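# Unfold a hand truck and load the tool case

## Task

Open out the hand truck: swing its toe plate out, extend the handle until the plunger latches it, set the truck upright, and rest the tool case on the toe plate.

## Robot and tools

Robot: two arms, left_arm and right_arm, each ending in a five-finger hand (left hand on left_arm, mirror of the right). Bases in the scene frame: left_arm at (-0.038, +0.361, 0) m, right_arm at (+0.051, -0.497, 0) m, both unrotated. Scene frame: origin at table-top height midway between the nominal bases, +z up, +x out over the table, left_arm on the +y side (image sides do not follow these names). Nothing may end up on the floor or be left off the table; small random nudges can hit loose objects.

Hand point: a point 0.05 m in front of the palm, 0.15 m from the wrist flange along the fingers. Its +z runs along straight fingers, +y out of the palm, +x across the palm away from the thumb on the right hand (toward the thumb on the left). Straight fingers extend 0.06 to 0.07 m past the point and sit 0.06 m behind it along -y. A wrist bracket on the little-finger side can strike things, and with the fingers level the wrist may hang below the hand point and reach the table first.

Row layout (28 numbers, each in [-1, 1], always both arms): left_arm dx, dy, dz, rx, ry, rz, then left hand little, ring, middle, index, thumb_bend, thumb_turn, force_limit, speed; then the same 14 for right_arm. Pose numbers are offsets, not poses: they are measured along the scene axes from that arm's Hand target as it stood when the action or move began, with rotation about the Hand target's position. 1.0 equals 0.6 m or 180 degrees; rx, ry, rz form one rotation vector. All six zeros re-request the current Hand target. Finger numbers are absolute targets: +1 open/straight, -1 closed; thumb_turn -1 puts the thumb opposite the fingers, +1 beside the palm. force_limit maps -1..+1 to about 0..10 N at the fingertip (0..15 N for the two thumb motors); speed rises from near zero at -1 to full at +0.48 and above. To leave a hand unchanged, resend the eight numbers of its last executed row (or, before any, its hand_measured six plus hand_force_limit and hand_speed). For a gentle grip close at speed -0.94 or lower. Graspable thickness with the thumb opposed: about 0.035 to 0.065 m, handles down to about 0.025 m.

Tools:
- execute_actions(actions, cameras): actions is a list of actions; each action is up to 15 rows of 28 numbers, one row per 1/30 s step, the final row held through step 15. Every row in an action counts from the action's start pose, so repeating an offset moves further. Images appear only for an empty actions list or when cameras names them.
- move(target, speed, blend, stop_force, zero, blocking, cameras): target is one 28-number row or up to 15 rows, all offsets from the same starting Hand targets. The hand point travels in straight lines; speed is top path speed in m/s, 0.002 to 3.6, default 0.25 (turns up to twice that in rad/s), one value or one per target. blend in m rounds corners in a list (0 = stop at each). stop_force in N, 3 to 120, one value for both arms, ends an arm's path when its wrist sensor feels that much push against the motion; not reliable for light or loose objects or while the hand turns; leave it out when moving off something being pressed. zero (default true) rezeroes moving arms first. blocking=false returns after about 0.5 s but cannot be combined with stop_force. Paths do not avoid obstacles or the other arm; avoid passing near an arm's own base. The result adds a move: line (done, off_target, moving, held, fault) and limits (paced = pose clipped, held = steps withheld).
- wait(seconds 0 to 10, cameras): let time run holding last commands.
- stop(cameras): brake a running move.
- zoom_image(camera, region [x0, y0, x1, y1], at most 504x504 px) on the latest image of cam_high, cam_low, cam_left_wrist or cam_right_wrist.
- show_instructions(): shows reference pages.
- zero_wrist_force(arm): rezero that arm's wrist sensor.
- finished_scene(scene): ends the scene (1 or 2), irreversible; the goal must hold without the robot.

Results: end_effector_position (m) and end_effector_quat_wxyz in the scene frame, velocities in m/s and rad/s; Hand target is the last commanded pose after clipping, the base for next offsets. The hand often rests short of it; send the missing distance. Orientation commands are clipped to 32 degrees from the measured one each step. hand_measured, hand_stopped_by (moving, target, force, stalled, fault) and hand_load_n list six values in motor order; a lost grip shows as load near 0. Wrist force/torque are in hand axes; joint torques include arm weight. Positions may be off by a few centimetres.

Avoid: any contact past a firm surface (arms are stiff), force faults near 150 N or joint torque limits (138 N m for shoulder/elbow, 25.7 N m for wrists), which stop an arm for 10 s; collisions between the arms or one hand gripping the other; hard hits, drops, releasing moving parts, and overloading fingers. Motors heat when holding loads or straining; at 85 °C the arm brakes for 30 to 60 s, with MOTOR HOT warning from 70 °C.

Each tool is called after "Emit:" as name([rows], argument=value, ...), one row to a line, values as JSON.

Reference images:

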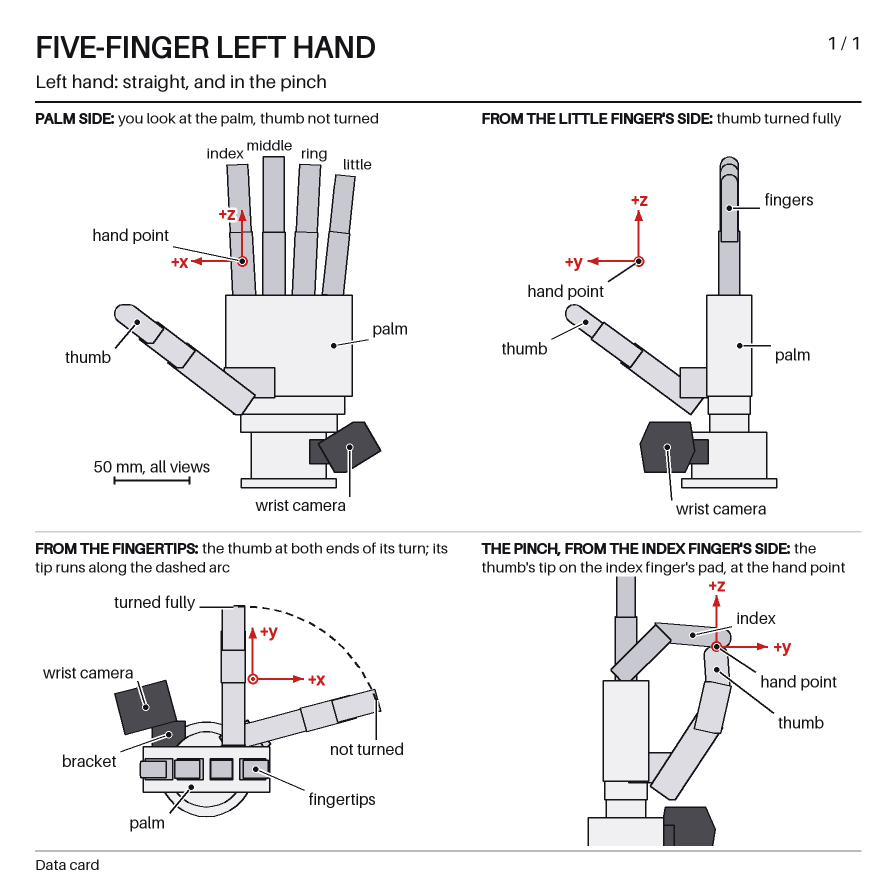

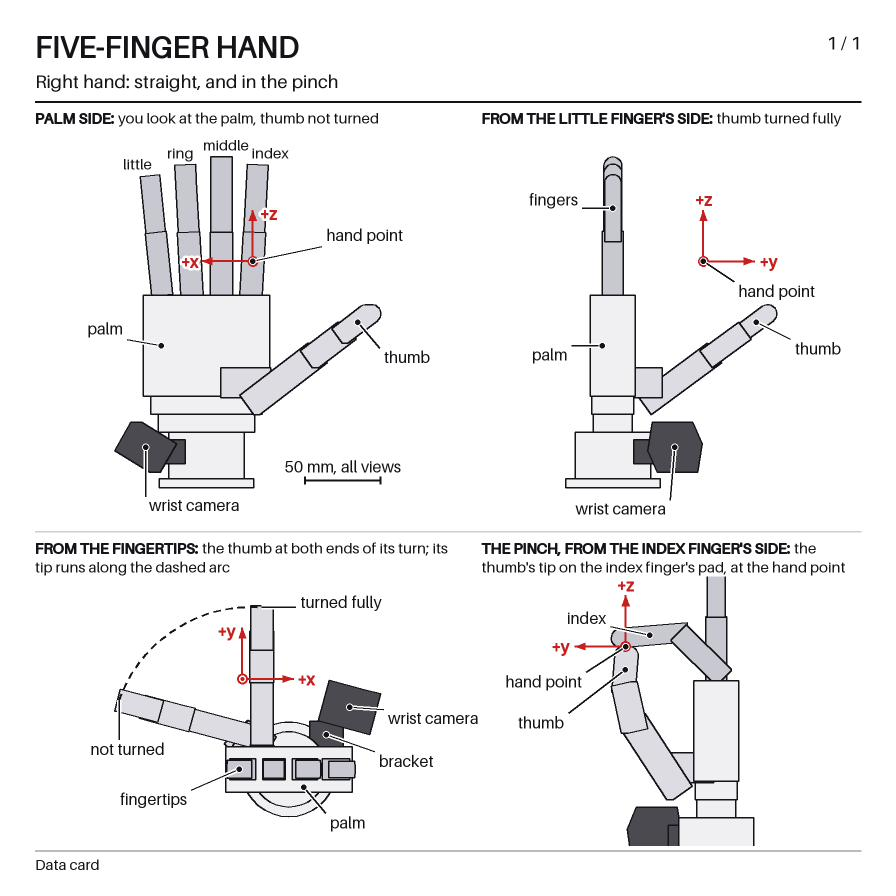

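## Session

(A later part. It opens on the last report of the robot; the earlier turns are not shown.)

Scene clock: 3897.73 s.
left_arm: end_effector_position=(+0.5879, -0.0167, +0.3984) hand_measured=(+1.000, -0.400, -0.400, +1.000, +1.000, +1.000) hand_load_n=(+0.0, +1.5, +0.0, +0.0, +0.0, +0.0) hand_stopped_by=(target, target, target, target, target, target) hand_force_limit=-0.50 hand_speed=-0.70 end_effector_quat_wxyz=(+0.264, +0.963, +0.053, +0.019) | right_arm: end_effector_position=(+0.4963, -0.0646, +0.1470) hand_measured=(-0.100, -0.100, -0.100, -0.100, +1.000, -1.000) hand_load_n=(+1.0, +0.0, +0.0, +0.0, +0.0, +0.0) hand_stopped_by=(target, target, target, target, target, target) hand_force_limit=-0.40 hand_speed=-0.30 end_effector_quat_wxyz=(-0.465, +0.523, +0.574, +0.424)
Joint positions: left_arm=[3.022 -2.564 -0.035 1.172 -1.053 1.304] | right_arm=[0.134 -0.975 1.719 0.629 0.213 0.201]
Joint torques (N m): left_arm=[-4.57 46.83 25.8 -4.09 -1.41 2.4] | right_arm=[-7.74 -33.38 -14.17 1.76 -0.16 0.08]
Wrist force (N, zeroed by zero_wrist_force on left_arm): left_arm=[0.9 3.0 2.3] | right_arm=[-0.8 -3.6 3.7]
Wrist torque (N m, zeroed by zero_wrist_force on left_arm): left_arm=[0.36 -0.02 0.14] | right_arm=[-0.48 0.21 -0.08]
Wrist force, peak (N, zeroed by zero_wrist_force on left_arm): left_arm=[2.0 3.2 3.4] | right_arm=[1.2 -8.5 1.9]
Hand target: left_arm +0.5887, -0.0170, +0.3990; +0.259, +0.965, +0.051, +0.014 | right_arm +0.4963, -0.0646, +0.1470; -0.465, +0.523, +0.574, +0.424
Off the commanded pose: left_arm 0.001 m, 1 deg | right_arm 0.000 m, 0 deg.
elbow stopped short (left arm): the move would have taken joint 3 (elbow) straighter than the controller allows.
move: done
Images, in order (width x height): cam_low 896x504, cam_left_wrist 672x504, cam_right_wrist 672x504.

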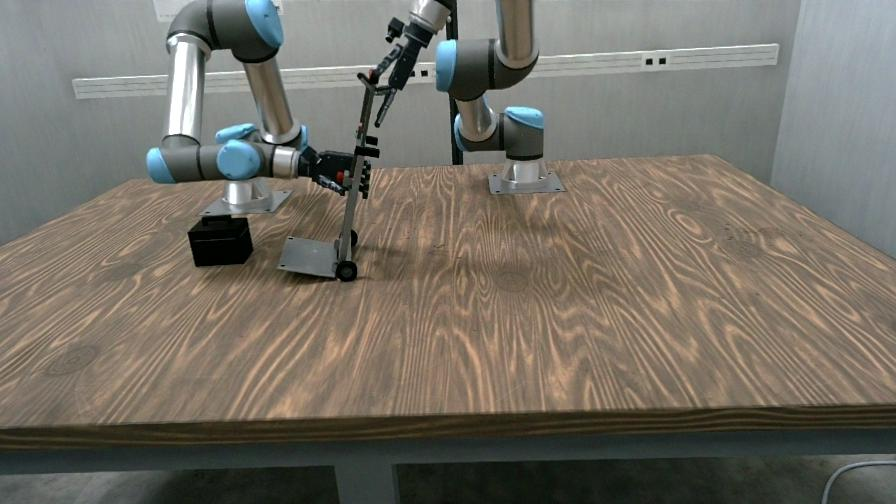

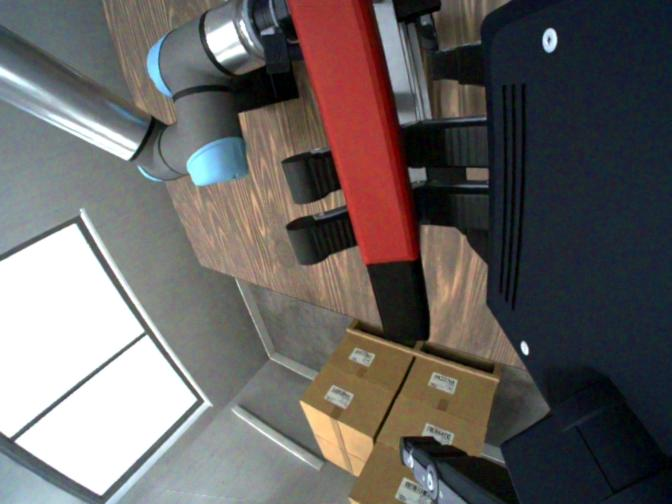

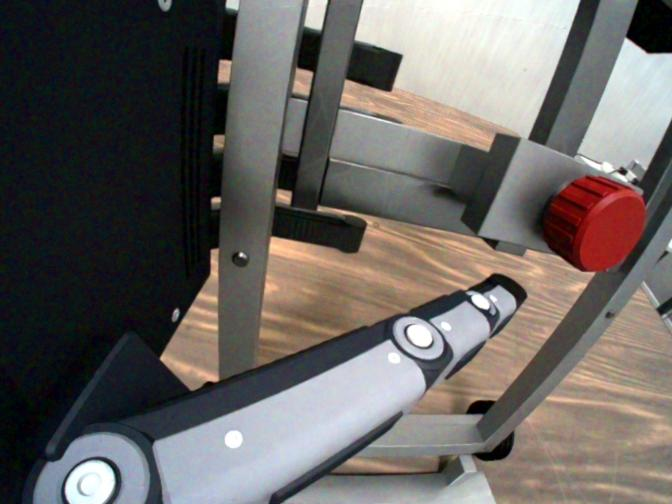

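Emit:
move(target=[0,0,0,0,0,0,1,-0.4,-0.4,1,1,1,-0.5,-0.7,0,0,0,0,0,0,-0.1,-0.1,-0.1,-0.1,-0.6,-1,-0.7,-0.5], speed=0.08, cameras=["cam_low","cam_left_wrist","cam_right_wrist"])

Scene clock: 3905.27 s.
left_arm: end_effector_position=(+0.5879, -0.0167, +0.3984) hand_measured=(+1.000, -0.400, -0.400, +1.000, +1.000, +1.000) hand_load_n=(+0.0, +2.0, +0.0, +0.0, +0.0, +0.0) hand_stopped_by=(target, target, target, target, target, target) hand_force_limit=-0.50 hand_speed=-0.70 end_effector_quat_wxyz=(+0.264, +0.963, +0.053, +0.019) | right_arm: end_effector_position=(+0.4963, -0.0646, +0.1470) hand_measured=(-0.100, -0.100, -0.100, -0.100, -0.468, -1.000) hand_load_n=(+0.5, +0.0, +0.0, +0.0, +3.5, +0.5) hand_stopped_by=(target, target, target, target, force, target) hand_force_limit=-0.70 hand_speed=-0.50 end_effector_quat_wxyz=(-0.465, +0.523, +0.574, +0.424)
Joint positions: left_arm=[3.022 -2.564 -0.035 1.172 -1.053 1.304] | right_arm=[0.134 -0.975 1.719 0.629 0.213 0.201]
Joint torques (N m): left_arm=[10.53 49.12 25.61 -4.01 -1.37 2.32] | right_arm=[-2.84 -44.95 -8.04 1.34 0.37 1.38]
Wrist force (N, zeroed by zero_wrist_force on left_arm): left_arm=[1.0 3.1 2.5] | right_arm=[-0.5 -0.1 4.7]
Wrist torque (N m, zeroed by zero_wrist_force on left_arm): left_arm=[0.33 -0.04 0.14] | right_arm=[-0.45 0.20 -0.04]
Wrist force, peak (N, zeroed by zero_wrist_force on left_arm): left_arm=[1.2 3.1 2.6] | right_arm=[-0.7 -3.8 4.1]
Hand target: left_arm +0.5887, -0.0170, +0.3990; +0.259, +0.965, +0.051, +0.014 | right_arm +0.4963, -0.0646, +0.1470; -0.465, +0.523, +0.574, +0.424
Off the commanded pose: left_arm 0.001 m, 1 deg | right_arm 0.000 m, 0 deg.
elbow stopped short (left arm): the move would have taken joint 3 (elbow) straighter than the controller allows.
move: done
Images, in order (width x height): cam_low 896x504, cam_left_wrist 672x504, cam_right_wrist 672x504.

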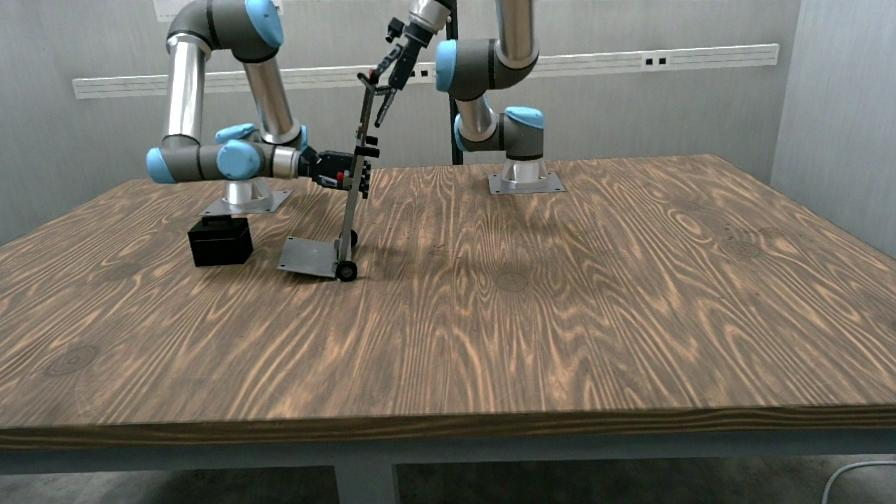

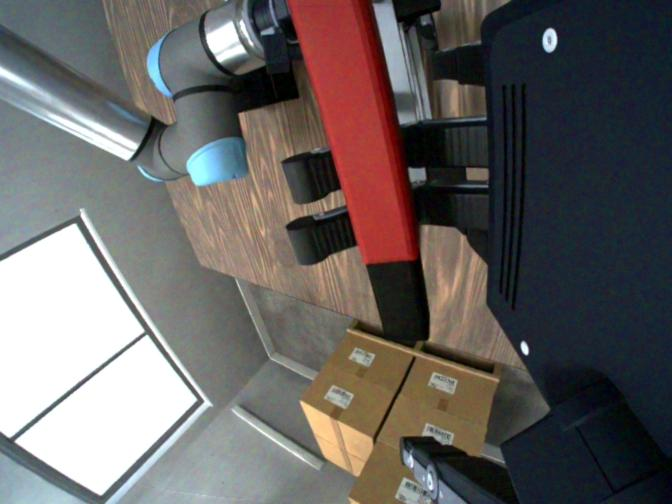

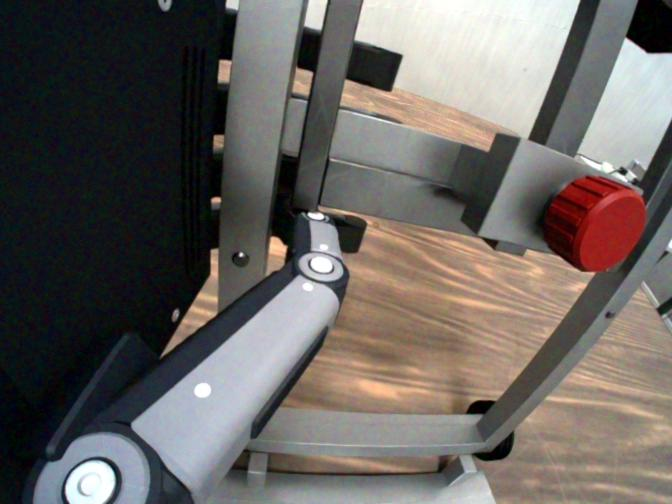

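Emit:
move([
  [0,0,0,0,0,0,1,1,1,1,1,1,-0.5,-0.4,0,0,0,0,0,0,-0.1,-0.1,-0.1,-0.1,-0.6,-1,-0.7,-0.5],
  [0,0.12,0.0,0,0,0,1,1,1,1,1,1,-0.5,-0.4,0,0,0,0,0,0,-0.1,-0.1,-0.1,-0.1,-0.6,-1,-0.7,-0.5],
], speed=0.05, cameras=["cam_low","cam_left_wrist","cam_right_wrist"])

Scene clock: 3916.87 s.
left_arm: end_effector_position=(+0.5887, +0.0549, +0.3990) hand_measured=(+1.000, +1.000, +1.000, +1.000, +1.000, +1.000) hand_load_n=(+0.5, +0.0, +0.0, +0.0, +0.0, +0.0) hand_stopped_by=(target, target, target, target, target, target) hand_force_limit=-0.50 hand_speed=-0.40 end_effector_quat_wxyz=(+0.259, +0.965, +0.051, +0.014) | right_arm: end_effector_position=(+0.4963, -0.0646, +0.1470) hand_measured=(-0.100, -0.100, -0.100, -0.100, -0.468, -1.000) hand_load_n=(+0.0, +0.0, +0.0, +0.0, +0.0, +0.5) hand_stopped_by=(target, target, target, target, force, target) hand_force_limit=-0.70 hand_speed=-0.50 end_effector_quat_wxyz=(-0.465, +0.523, +0.574, +0.424)
Joint positions: left_arm=[3.142 -2.386 -0.396 1.272 -1.05 1.451] | right_arm=[0.134 -0.975 1.719 0.629 0.213 0.201]
Joint torques (N m): left_arm=[8.65 56.98 3.8 -0.2 3.19 2.66] | right_arm=[2.64 -44.55 -8.61 0.79 -0.49 -0.45]
Wrist force (N, zeroed by zero_wrist_force on left_arm): left_arm=[1.2 2.0 -0.1] | right_arm=[-1.6 -1.9 2.0]
Wrist torque (N m, zeroed by zero_wrist_force on left_arm): left_arm=[0.34 -0.20 0.04] | right_arm=[-0.39 0.36 0.01]
Wrist force, peak (N, zeroed by zero_wrist_force on left_arm): left_arm=[7.5 4.5 -1.5] | right_arm=[-3.3 -5.5 4.4]
Hand target: left_arm +0.5887, +0.0550, +0.3990; +0.259, +0.965, +0.051, +0.014 | right_arm +0.4963, -0.0646, +0.1470; -0.465, +0.523, +0.574, +0.424
Off the commanded pose: left_arm 0.000 m, 0 deg | right_arm 0.000 m, 0 deg.
elbow stopped short (left arm): the move would have taken joint 3 (elbow) straighter than the controller allows.
move: done
Images, in order (width x height): cam_low 896x504, cam_left_wrist 672x504, cam_right_wrist 672x504.

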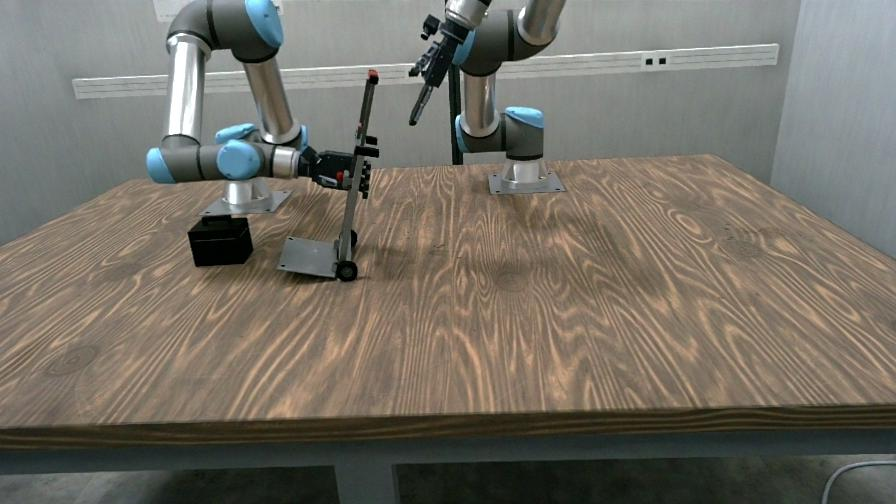

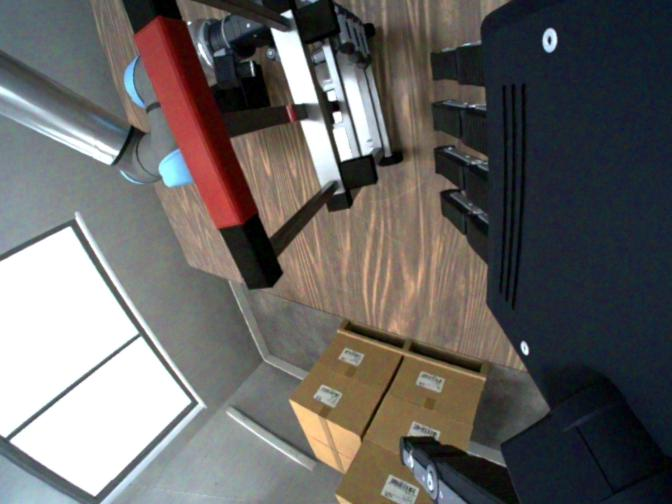

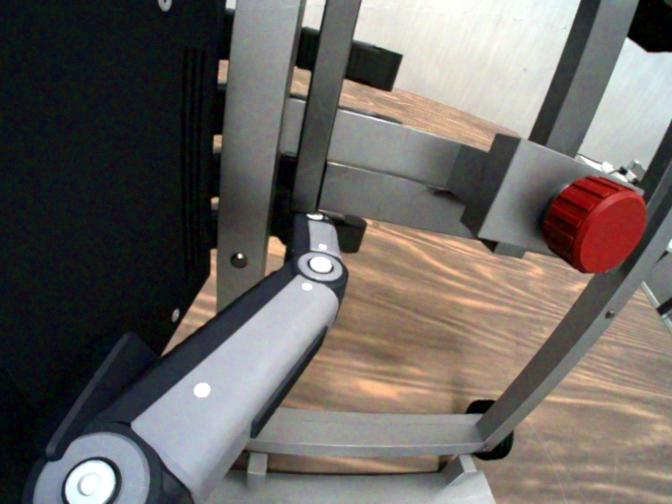

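Emit:
move(target=[0,0.25,0.1,0,0,0,1,1,1,1,1,1,-0.5,-0.4,0.0015,-0.0162,0.0023,0.0249,0.0023,0,-0.1,-0.1,-0.1,-0.1,-0.6,-1,-0.7,-0.5], speed=0.15, cameras=["cam_low","cam_high","cam_right_wrist"])

Scene clock: 3929.90 s.
left_arm: end_effector_position=(+0.5887, +0.2049, +0.4589) hand_measured=(+1.000, +1.000, +1.000, +1.000, +1.000, +1.000) hand_load_n=(+0.0, +0.0, +0.0, +0.0, +0.0, +0.0) hand_stopped_by=(target, target, target, target, target, target) hand_force_limit=-0.50 hand_speed=-0.40 end_effector_quat_wxyz=(+0.259, +0.964, +0.051, +0.014) | right_arm: end_effector_position=(+0.4972, -0.0743, +0.1484) hand_measured=(-0.100, -0.100, -0.100, -0.100, -0.468, -1.000) hand_load_n=(+0.0, +0.0, +0.0, +0.0, +2.5, +0.5) hand_stopped_by=(target, target, target, target, force, target) hand_force_limit=-0.70 hand_speed=-0.50 end_effector_quat_wxyz=(+0.487, -0.506, -0.556, -0.444)
Joint positions: left_arm=[3.404 -2.428 -0.191 0.958 -1.054 1.752] | right_arm=[0.098 -0.927 1.744 0.705 0.131 0.049]
Joint torques (N m): left_arm=[9.71 37.65 30.47 -4.5 -1.74 2.83] | right_arm=[-8.12 -31.9 -19.32 3.66 -4 -1.3]
Wrist force (N, zeroed by zero_wrist_force on left_arm): left_arm=[1.2 1.7 -0.2] | right_arm=[0.0 1.4 2.2]
Wrist torque (N m, zeroed by zero_wrist_force on left_arm): left_arm=[0.30 -0.17 0.04] | right_arm=[-0.36 0.38 0.14]
Wrist force, peak (N, zeroed by zero_wrist_force on left_arm): left_arm=[1.1 2.6 0.1] | right_arm=[-1.7 -1.7 2.4]
Hand target: left_arm +0.5887, +0.2050, +0.4590; +0.259, +0.965, +0.051, +0.014 | right_arm +0.4972, -0.0743, +0.1484; +0.487, -0.506, -0.556, -0.444
Off the commanded pose: left_arm 0.000 m, 0 deg | right_arm 0.000 m, 0 deg.
move: done
Images, in order (width x height): cam_high 896x504, cam_low 896x504, cam_right_wrist 672x504.

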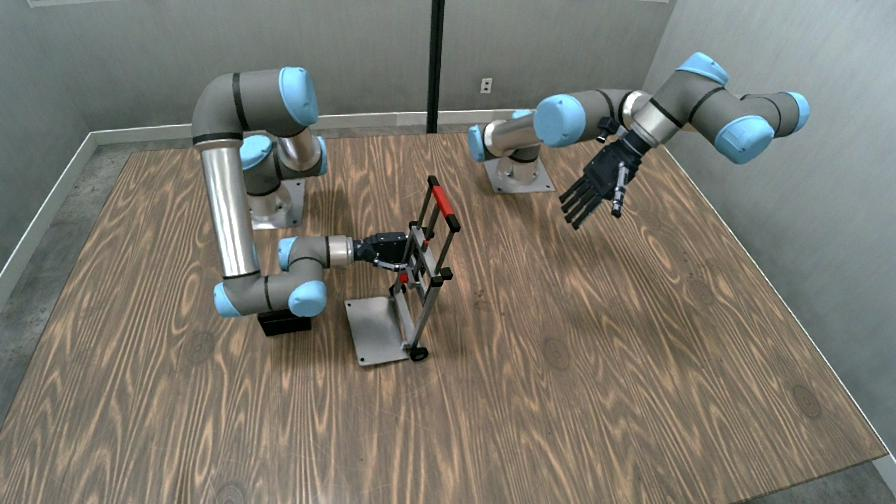

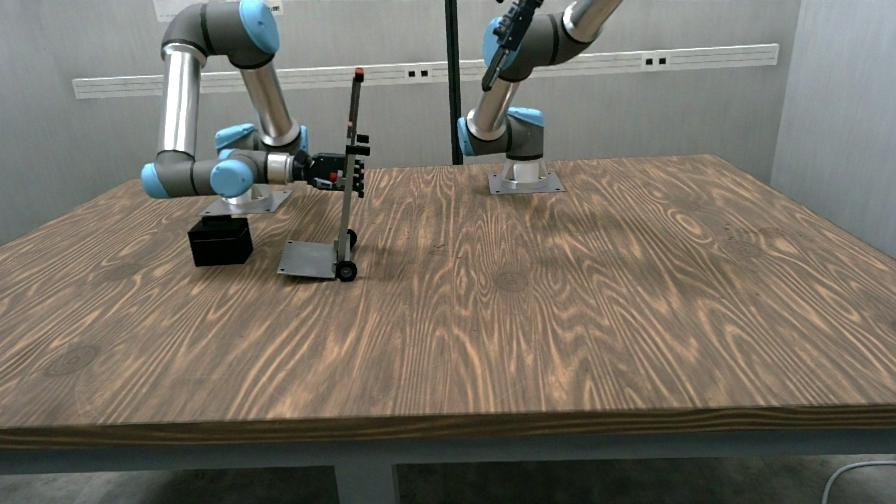

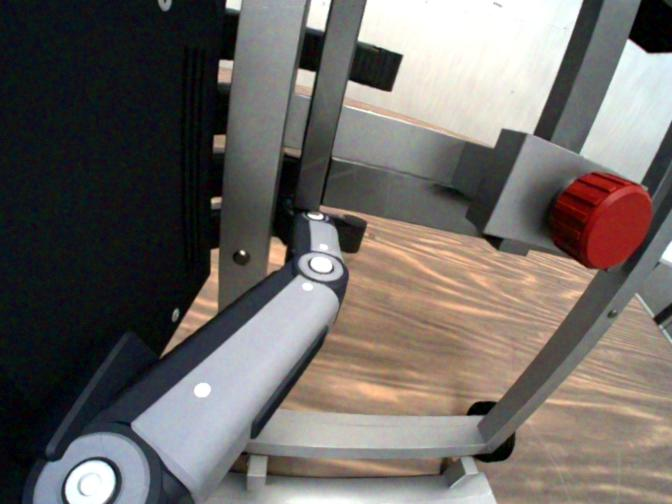

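Emit:
move(target=[0,0,0,0,0,0,1,1,1,1,1,1,-0.5,-0.4,0.0012,-0.0127,0.001,0.0194,0.0018,0,-0.1,-0.1,-0.1,-0.1,-0.6,-1,-0.7,-0.5], speed=0.05, cameras=["cam_low","cam_right_wrist"])

Emit:
zoom_image(camera="cam_low", region=[220, 50, 420, 300])

Scene clock: 3936.70 s.
left_arm: end_effector_position=(+0.5887, +0.2050, +0.4590) hand_measured=(+1.000, +1.000, +1.000, +1.000, +1.000, +1.000) hand_load_n=(+0.0, +0.0, +0.0, +0.0, +0.0, +0.5) hand_stopped_by=(target, target, target, target, target, target) hand_force_limit=-0.50 hand_speed=-0.40 end_effector_quat_wxyz=(+0.259, +0.964, +0.051, +0.014) | right_arm: end_effector_position=(+0.4980, -0.0816, +0.1490) hand_measured=(-0.100, -0.100, -0.100, -0.100, -0.468, -1.000) hand_load_n=(+0.0, +0.0, +0.0, +0.0, +0.0, +0.0) hand_stopped_by=(target, target, target, target, force, target) hand_force_limit=-0.70 hand_speed=-0.50 end_effector_quat_wxyz=(+0.502, -0.495, -0.539, -0.461) end_effector_velocity=(+0.000, +0.000, +0.000) end_effector_angular_velocity=(+0.001, -0.003, +0.000)
Joint positions: left_arm=[3.404 -2.428 -0.191 0.958 -1.054 1.753] | right_arm=[0.074 -0.873 1.77 0.83 0.071 -0.157]
Joint velocities: left_arm=[within noise] | right_arm=[0 0 0 0.002 -0.001 -0.005]
Joint torques (N m): left_arm=[9.62 37.95 25.88 -4.51 -1.83 2.67] | right_arm=[-4.07 -32.08 -2.38 3.58 -4.16 -1.33]
Wrist force (N, zeroed by zero_wrist_force on left_arm): left_arm=[1.3 1.6 -0.3] | right_arm=[0.0 -0.6 0.7]
Wrist torque (N m, zeroed by zero_wrist_force on left_arm): left_arm=[0.30 -0.19 0.03] | right_arm=[-0.29 0.39 0.12]
Wrist force, peak (N, zeroed by zero_wrist_force on left_arm): left_arm=[1.7 1.8 -0.1] | right_arm=[-0.6 4.3 -3.8]
Hand target: left_arm +0.5887, +0.2050, +0.4590; +0.259, +0.964, +0.051, +0.014 | right_arm +0.4980, -0.0820, +0.1490; +0.504, -0.492, -0.540, -0.460
Off the commanded pose: left_arm 0.000 m, 0 deg | right_arm 0.000 m, 0 deg.
move: done
Images, in order (width x height): cam_low 896x504, cam_right_wrist 672x504.

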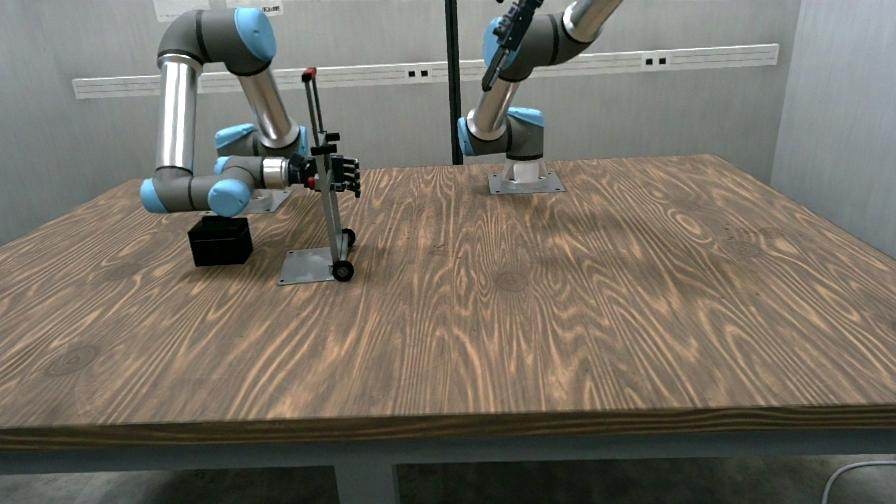

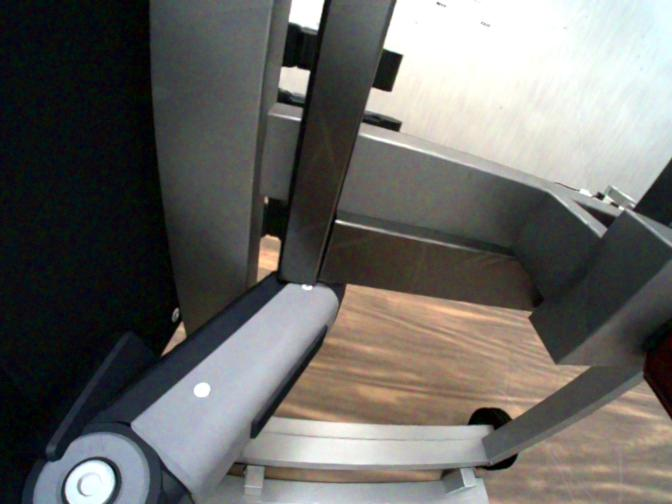

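Scaled by 2.016.

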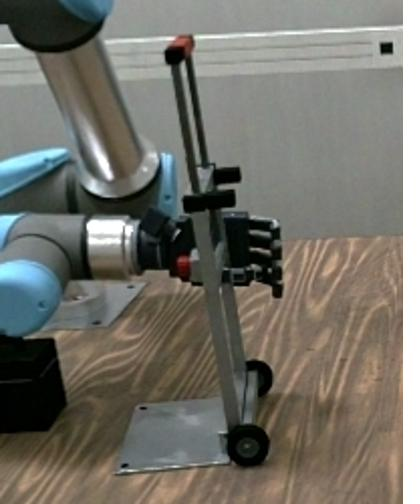

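Emit:
move(target=[0,0,0,0,0,0,1,1,1,1,1,1,-0.5,-0.4,-0.0018,0.02,0,0,0,0,-0.1,-0.1,-0.1,-0.1,-0.6,-1,-0.7,-0.5], speed=0.03, cameras=["cam_low","cam_right_wrist"])

Emit:
zoom_image(camera="cam_low", region=[220, 50, 420, 300])

Scene clock: 3974.60 s.
left_arm: end_effector_position=(+0.5887, +0.2050, +0.4590) hand_measured=(+1.000, +1.000, +1.000, +1.000, +1.000, +1.000) hand_load_n=(+0.0, +0.0, +0.0, +0.0, +0.0, +0.0) hand_stopped_by=(target, target, target, target, target, target) hand_force_limit=-0.50 hand_speed=-0.40 end_effector_quat_wxyz=(+0.259, +0.964, +0.051, +0.014) | right_arm: end_effector_position=(+0.4970, -0.0703, +0.1490) hand_measured=(-0.100, -0.100, -0.100, -0.100, -0.468, -1.000) hand_load_n=(+0.5, +0.0, +0.0, +0.0, +0.5, +0.5) hand_stopped_by=(target, target, target, target, force, target) hand_force_limit=-0.70 hand_speed=-0.50 end_effector_quat_wxyz=(+0.506, -0.491, -0.542, -0.458)
Joint positions: left_arm=[3.404 -2.428 -0.191 0.958 -1.054 1.753] | right_arm=[0.099 -0.892 1.743 0.706 0.069 0.013]
Joint torques (N m): left_arm=[9.49 37.98 25.57 -4.51 -1.87 2.74] | right_arm=[12.47 -46.96 -18.48 1.07 0.71 1.47]
Wrist force (N, zeroed by zero_wrist_force on left_arm): left_arm=[1.4 1.5 -0.3] | right_arm=[0.5 1.7 -1.1]
Wrist torque (N m, zeroed by zero_wrist_force on left_arm): left_arm=[0.28 -0.21 0.05] | right_arm=[-0.10 0.38 0.03]
Wrist force, peak (N, zeroed by zero_wrist_force on left_arm): left_arm=[1.7 1.9 -0.2] | right_arm=[0.1 2.2 -2.0]
Hand target: left_arm +0.5887, +0.2050, +0.4590; +0.259, +0.964, +0.051, +0.014 | right_arm +0.4969, -0.0700, +0.1490; +0.504, -0.492, -0.540, -0.460
Off the commanded pose: left_arm 0.000 m, 0 deg | right_arm 0.000 m, 0 deg.
move: done
Images, in order (width x height): cam_low 896x504, cam_right_wrist 672x504.

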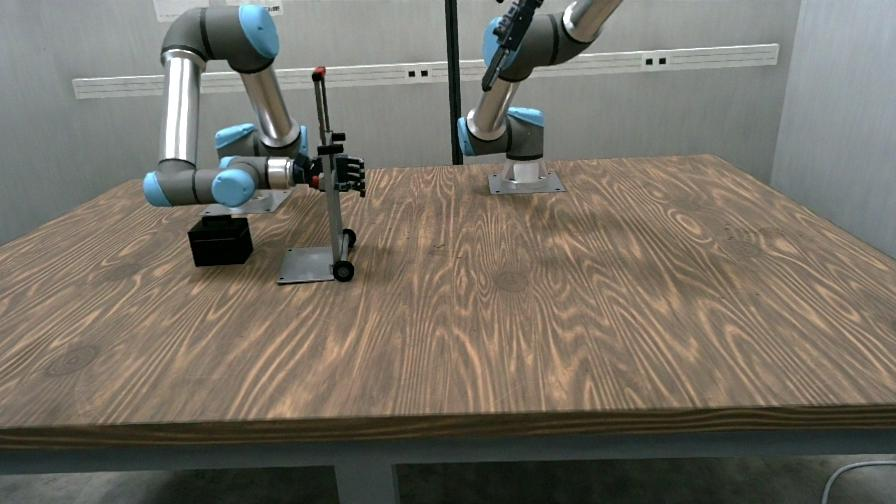

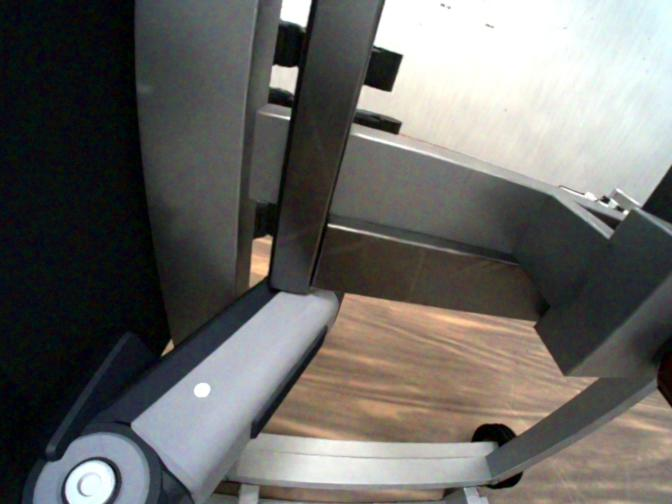

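Scaled by 2.016.

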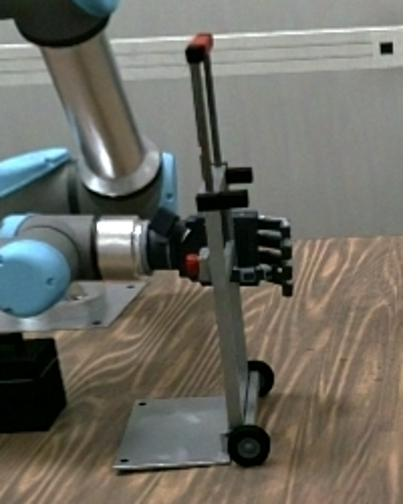

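Emit:
move(target=[0,0,0,0,0,0,1,1,1,1,1,1,-0.5,-0.4,-0.0014,0.0153,0,0,0,0,-0.1,-0.1,-0.1,-0.1,-0.6,-1,-0.7,-0.5], speed=0.03, cameras=["cam_low","cam_right_wrist"])

Emit:
zoom_image(camera="cam_low", region=[220, 50, 420, 300])

Scene clock: 3981.57 s.
left_arm: end_effector_position=(+0.5887, +0.2050, +0.4590) hand_measured=(+1.000, +1.000, +1.000, +1.000, +1.000, +1.000) hand_load_n=(+0.0, +0.5, +0.0, +0.0, +0.0, +0.0) hand_stopped_by=(target, target, target, target, target, target) hand_force_limit=-0.50 hand_speed=-0.40 end_effector_quat_wxyz=(+0.259, +0.964, +0.051, +0.014) | right_arm: end_effector_position=(+0.4962, -0.0612, +0.1490) hand_measured=(-0.100, -0.100, -0.100, -0.100, -0.468, -1.000) hand_load_n=(+0.0, +0.0, +0.0, +0.0, +1.0, +0.5) hand_stopped_by=(target, target, target, target, force, target) hand_force_limit=-0.70 hand_speed=-0.50 end_effector_quat_wxyz=(+0.507, -0.490, -0.543, -0.457)
Joint positions: left_arm=[3.404 -2.428 -0.191 0.958 -1.054 1.753] | right_arm=[0.12 -0.927 1.731 0.539 0.072 0.228]
Joint torques (N m): left_arm=[9.67 38.22 26.17 -4.39 -1.75 2.62] | right_arm=[11.85 -46.16 -2.79 0.94 0.81 1.53]
Wrist force (N, zeroed by zero_wrist_force on left_arm): left_arm=[1.7 1.8 -0.4] | right_arm=[1.1 3.4 -0.5]
Wrist torque (N m, zeroed by zero_wrist_force on left_arm): left_arm=[0.33 -0.26 0.05] | right_arm=[0.01 0.34 0.06]
Wrist force, peak (N, zeroed by zero_wrist_force on left_arm): left_arm=[1.7 1.8 -0.4] | right_arm=[1.1 3.4 -0.5]
Hand target: left_arm +0.5887, +0.2050, +0.4590; +0.259, +0.964, +0.051, +0.014 | right_arm +0.4960, -0.0608, +0.1490; +0.504, -0.492, -0.540, -0.460
Off the commanded pose: left_arm 0.000 m, 0 deg | right_arm 0.000 m, 1 deg.
move: done
Images, in order (width x height): cam_low 896x504, cam_right_wrist 672x504.

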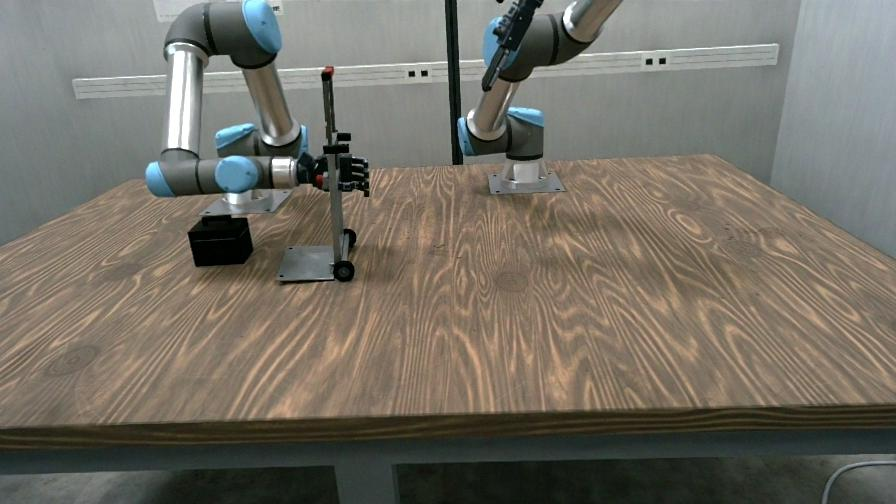

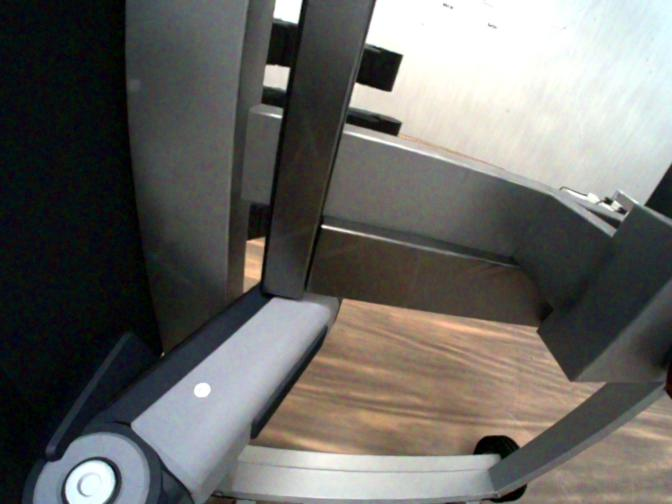

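Scaled by 2.016.

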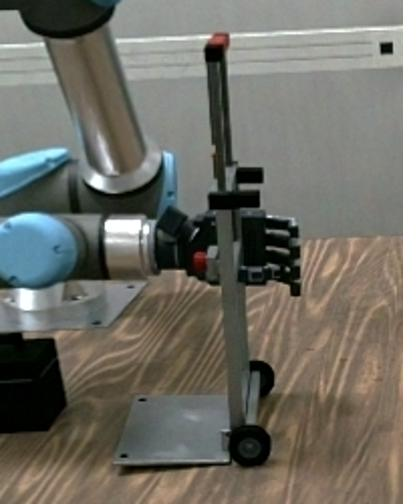

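Emit:
move(target=[0,0,0,0,0,0,1,1,1,1,1,1,-0.5,-0.4,-0.0005,0.0067,0,0,0,0,-0.1,-0.1,-0.1,-0.1,-0.6,-1,-0.7,-0.5], speed=0.03, cameras=["cam_low","cam_right_wrist"])

Emit:
zoom_image(camera="cam_low", region=[220, 50, 420, 300])

Scene clock: 3993.93 s.
left_arm: end_effector_position=(+0.5887, +0.2050, +0.4590) hand_measured=(+1.000, +1.000, +1.000, +1.000, +1.000, +1.000) hand_load_n=(+0.0, +0.0, +0.0, +0.0, +0.0, +0.0) hand_stopped_by=(target, target, target, target, target, target) hand_force_limit=-0.50 hand_speed=-0.40 end_effector_quat_wxyz=(+0.259, +0.964, +0.051, +0.014) | right_arm: end_effector_position=(+0.4959, -0.0571, +0.1490) hand_measured=(-0.100, -0.100, -0.100, -0.100, -0.468, -1.000) hand_load_n=(+0.0, +0.0, +0.0, +0.0, +1.0, +0.0) hand_stopped_by=(target, target, target, target, force, target) hand_force_limit=-0.70 hand_speed=-0.50 end_effector_quat_wxyz=(+0.505, -0.491, -0.543, -0.457)
Joint positions: left_arm=[3.404 -2.428 -0.191 0.958 -1.054 1.753] | right_arm=[0.13 -0.963 1.739 0.394 0.077 0.401]
Joint torques (N m): left_arm=[9.27 38.23 26.02 -4.41 -1.76 2.7] | right_arm=[11.74 -45.44 -3.15 0.78 0.82 1.46]
Wrist force (N, zeroed by zero_wrist_force on left_arm): left_arm=[1.4 1.7 -0.2] | right_arm=[0.9 1.7 -0.2]
Wrist torque (N m, zeroed by zero_wrist_force on left_arm): left_arm=[0.30 -0.20 0.04] | right_arm=[-0.15 0.35 0.01]
Wrist force, peak (N, zeroed by zero_wrist_force on left_arm): left_arm=[1.6 1.8 -0.1] | right_arm=[1.1 3.6 -0.6]
Hand target: left_arm +0.5887, +0.2050, +0.4590; +0.259, +0.964, +0.051, +0.014 | right_arm +0.4957, -0.0568, +0.1490; +0.504, -0.492, -0.540, -0.460
Off the commanded pose: left_arm 0.000 m, 0 deg | right_arm 0.000 m, 0 deg.
move: done
Images, in order (width x height): cam_low 896x504, cam_right_wrist 672x504.

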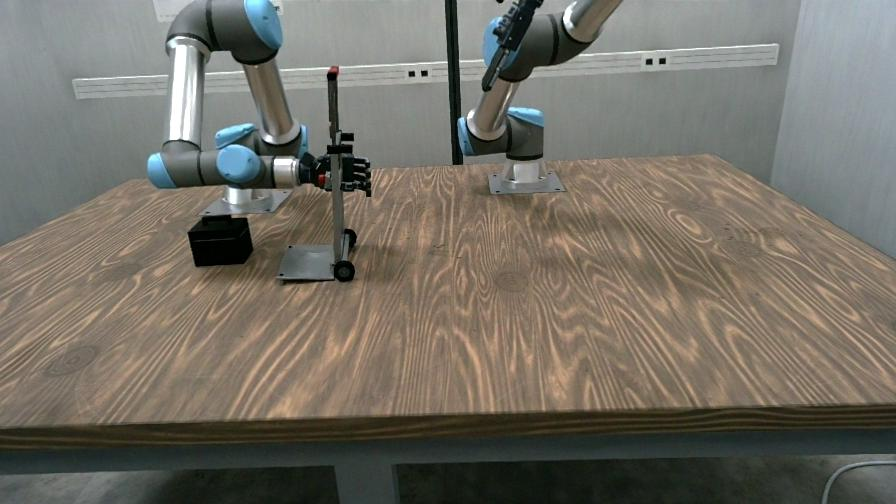

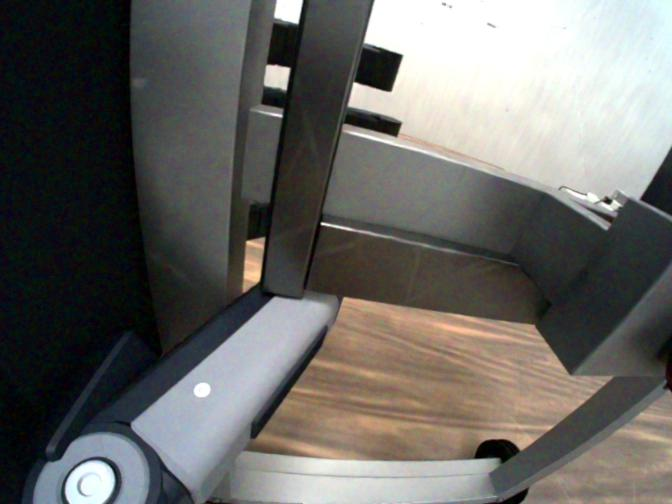

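Scaled by 2.016.

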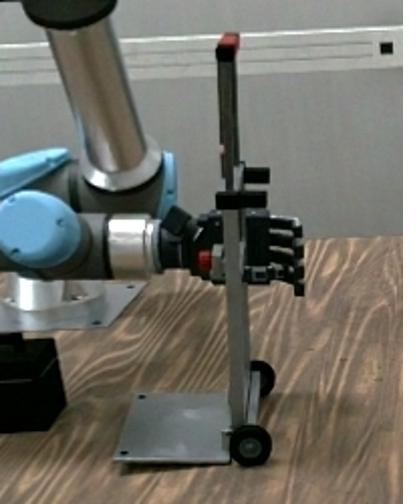

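Emit:
move([
  [0,0,0,0,0,0,1,1,1,1,1,1,-0.5,-0.4,0,0,0,0,0,0,-0.1,-0.1,-0.1,-0.1,-0.25,-1,-0.7,-0.5],
], speed=0.03, cameras=["cam_low","cam_right_wrist"])

Scene clock: 4016.17 s.
left_arm: end_effector_position=(+0.5887, +0.2050, +0.4590) hand_measured=(+1.000, +1.000, +1.000, +1.000, +1.000, +1.000) hand_load_n=(+0.0, +0.0, +0.0, +0.0, -0.5, +0.0) hand_stopped_by=(target, target, target, target, target, target) hand_force_limit=-0.50 hand_speed=-0.40 end_effector_quat_wxyz=(+0.259, +0.964, +0.051, +0.014) | right_arm: end_effector_position=(+0.4959, -0.0571, +0.1490) hand_measured=(-0.100, -0.100, -0.100, -0.100, -0.250, -1.000) hand_load_n=(+0.0, +0.0, +0.0, +0.0, +0.5, +0.5) hand_stopped_by=(target, target, target, target, target, target) hand_force_limit=-0.70 hand_speed=-0.50 end_effector_quat_wxyz=(+0.505, -0.491, -0.543, -0.457)
Joint positions: left_arm=[3.404 -2.428 -0.191 0.958 -1.054 1.753] | right_arm=[0.13 -0.963 1.739 0.393 0.077 0.401]
Joint torques (N m): left_arm=[9.38 38.24 25.78 -4.32 -1.66 2.56] | right_arm=[7.75 -45.07 -8.13 0.96 -0.21 1.18]
Wrist force (N, zeroed by zero_wrist_force on left_arm): left_arm=[1.3 1.7 0.0] | right_arm=[-0.3 0.6 -0.5]
Wrist torque (N m, zeroed by zero_wrist_force on left_arm): left_arm=[0.30 -0.19 0.03] | right_arm=[-0.18 0.44 -0.03]
Wrist force, peak (N, zeroed by zero_wrist_force on left_arm): left_arm=[1.7 1.7 0.1] | right_arm=[1.3 2.2 -0.3]
Hand target: left_arm +0.5887, +0.2050, +0.4590; +0.259, +0.964, +0.051, +0.014 | right_arm +0.4959, -0.0571, +0.1490; +0.505, -0.491, -0.543, -0.457
Off the commanded pose: left_arm 0.000 m, 0 deg | right_arm 0.000 m, 0 deg.
move: done
Images, in order (width x height): cam_low 896x504, cam_right_wrist 672x504.

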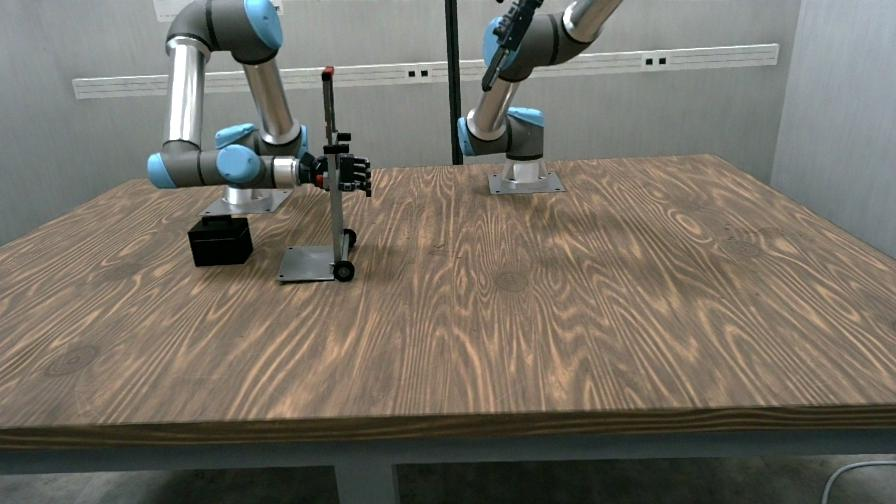

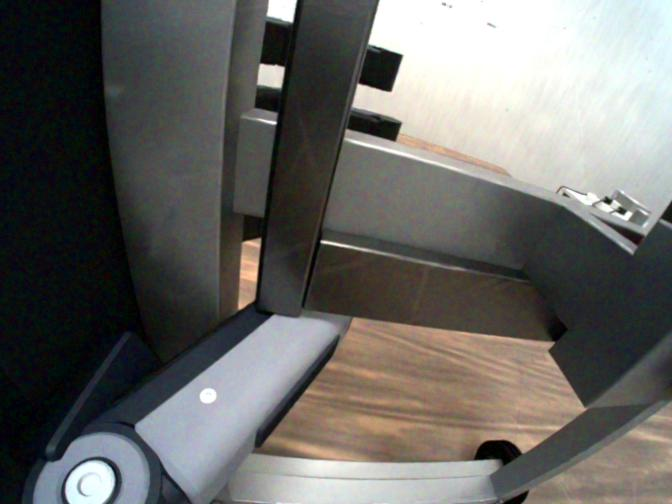

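Emit:
zoom_image(camera="cam_low", region=[270, 50, 390, 300])

Scaled by 2.016.

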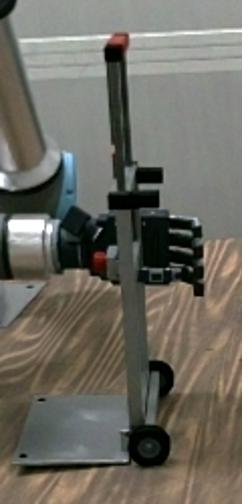

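Emit:
move(target=[0,0,0,0,0,0,1,1,1,1,1,1,-0.5,-0.4,0.0008,-0.0092,0,0,0,0,-0.1,-0.1,-0.1,-0.1,-0.25,-1,-0.7,-0.5], speed=0.02, cameras=["cam_low","cam_right_wrist"])

Emit:
zoom_image(camera="cam_low", region=[220, 50, 420, 300])

Scene clock: 4052.13 s.
left_arm: end_effector_position=(+0.5887, +0.2050, +0.4590) hand_measured=(+1.000, +1.000, +1.000, +1.000, +1.000, +1.000) hand_load_n=(+0.5, +0.0, +0.0, +0.0, +0.0, +0.0) hand_stopped_by=(target, target, target, target, target, target) hand_force_limit=-0.50 hand_speed=-0.40 end_effector_quat_wxyz=(+0.259, +0.964, +0.051, +0.014) | right_arm: end_effector_position=(+0.4964, -0.0624, +0.1490) hand_measured=(-0.100, -0.100, -0.100, -0.100, -0.250, -1.000) hand_load_n=(+0.5, +0.0, +0.0, +0.0, +0.5, +1.0) hand_stopped_by=(target, target, target, target, target, target) hand_force_limit=-0.70 hand_speed=-0.50 end_effector_quat_wxyz=(+0.505, -0.491, -0.542, -0.458)
Joint positions: left_arm=[3.404 -2.428 -0.191 0.958 -1.054 1.753] | right_arm=[0.118 -0.944 1.74 0.481 0.073 0.294]
Joint torques (N m): left_arm=[8.93 38.54 25.86 -4.36 -1.62 2.6] | right_arm=[-6.88 -32.59 -20.22 3.57 -4.57 -1.44]
Wrist force (N, zeroed by zero_wrist_force on left_arm): left_arm=[1.4 1.7 0.0] | right_arm=[-1.6 2.0 -0.2]
Wrist torque (N m, zeroed by zero_wrist_force on left_arm): left_arm=[0.30 -0.20 0.03] | right_arm=[-0.10 0.50 0.11]
Wrist force, peak (N, zeroed by zero_wrist_force on left_arm): left_arm=[1.8 1.8 0.3] | right_arm=[-0.5 6.5 -0.4]
Hand target: left_arm +0.5887, +0.2050, +0.4590; +0.259, +0.964, +0.051, +0.014 | right_arm +0.4964, -0.0626, +0.1490; +0.505, -0.491, -0.543, -0.457
Off the commanded pose: left_arm 0.000 m, 0 deg | right_arm 0.000 m, 0 deg.
move: done
Images, in order (width x height): cam_low 896x504, cam_right_wrist 672x504.

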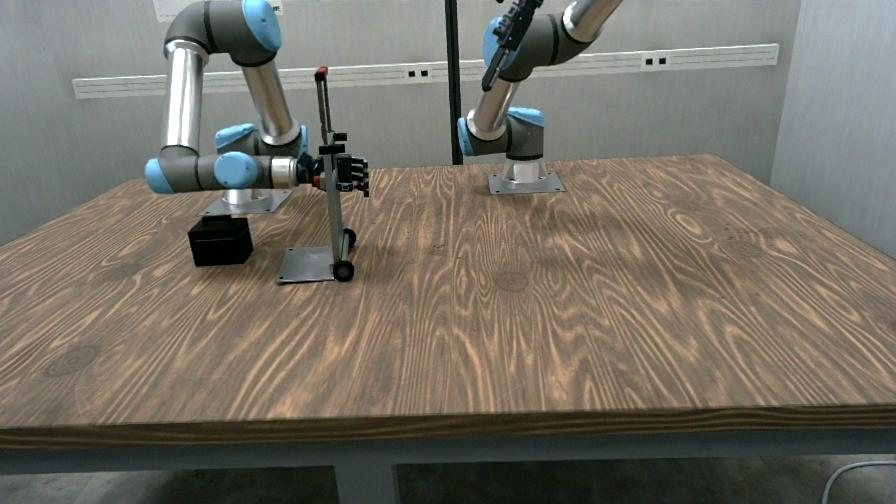

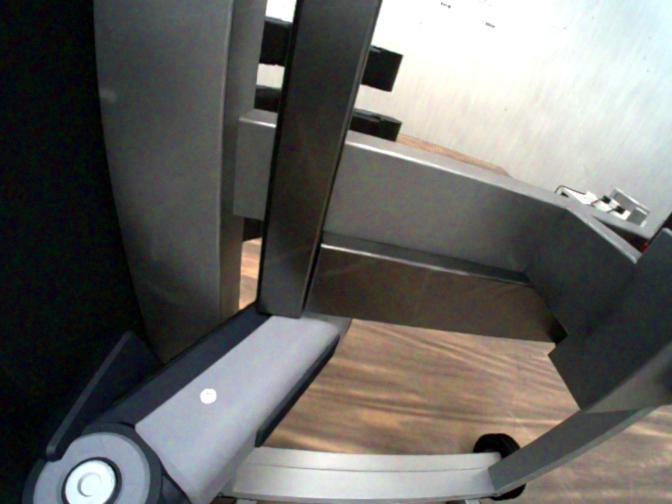

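Scaled by 2.016.

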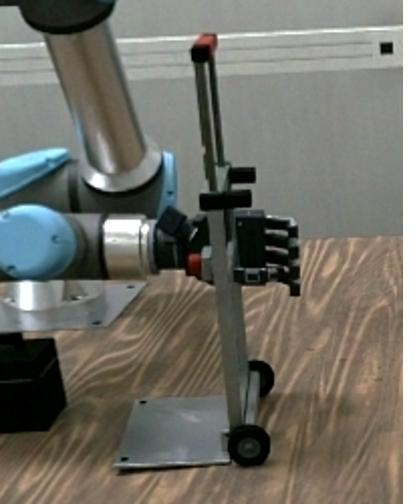

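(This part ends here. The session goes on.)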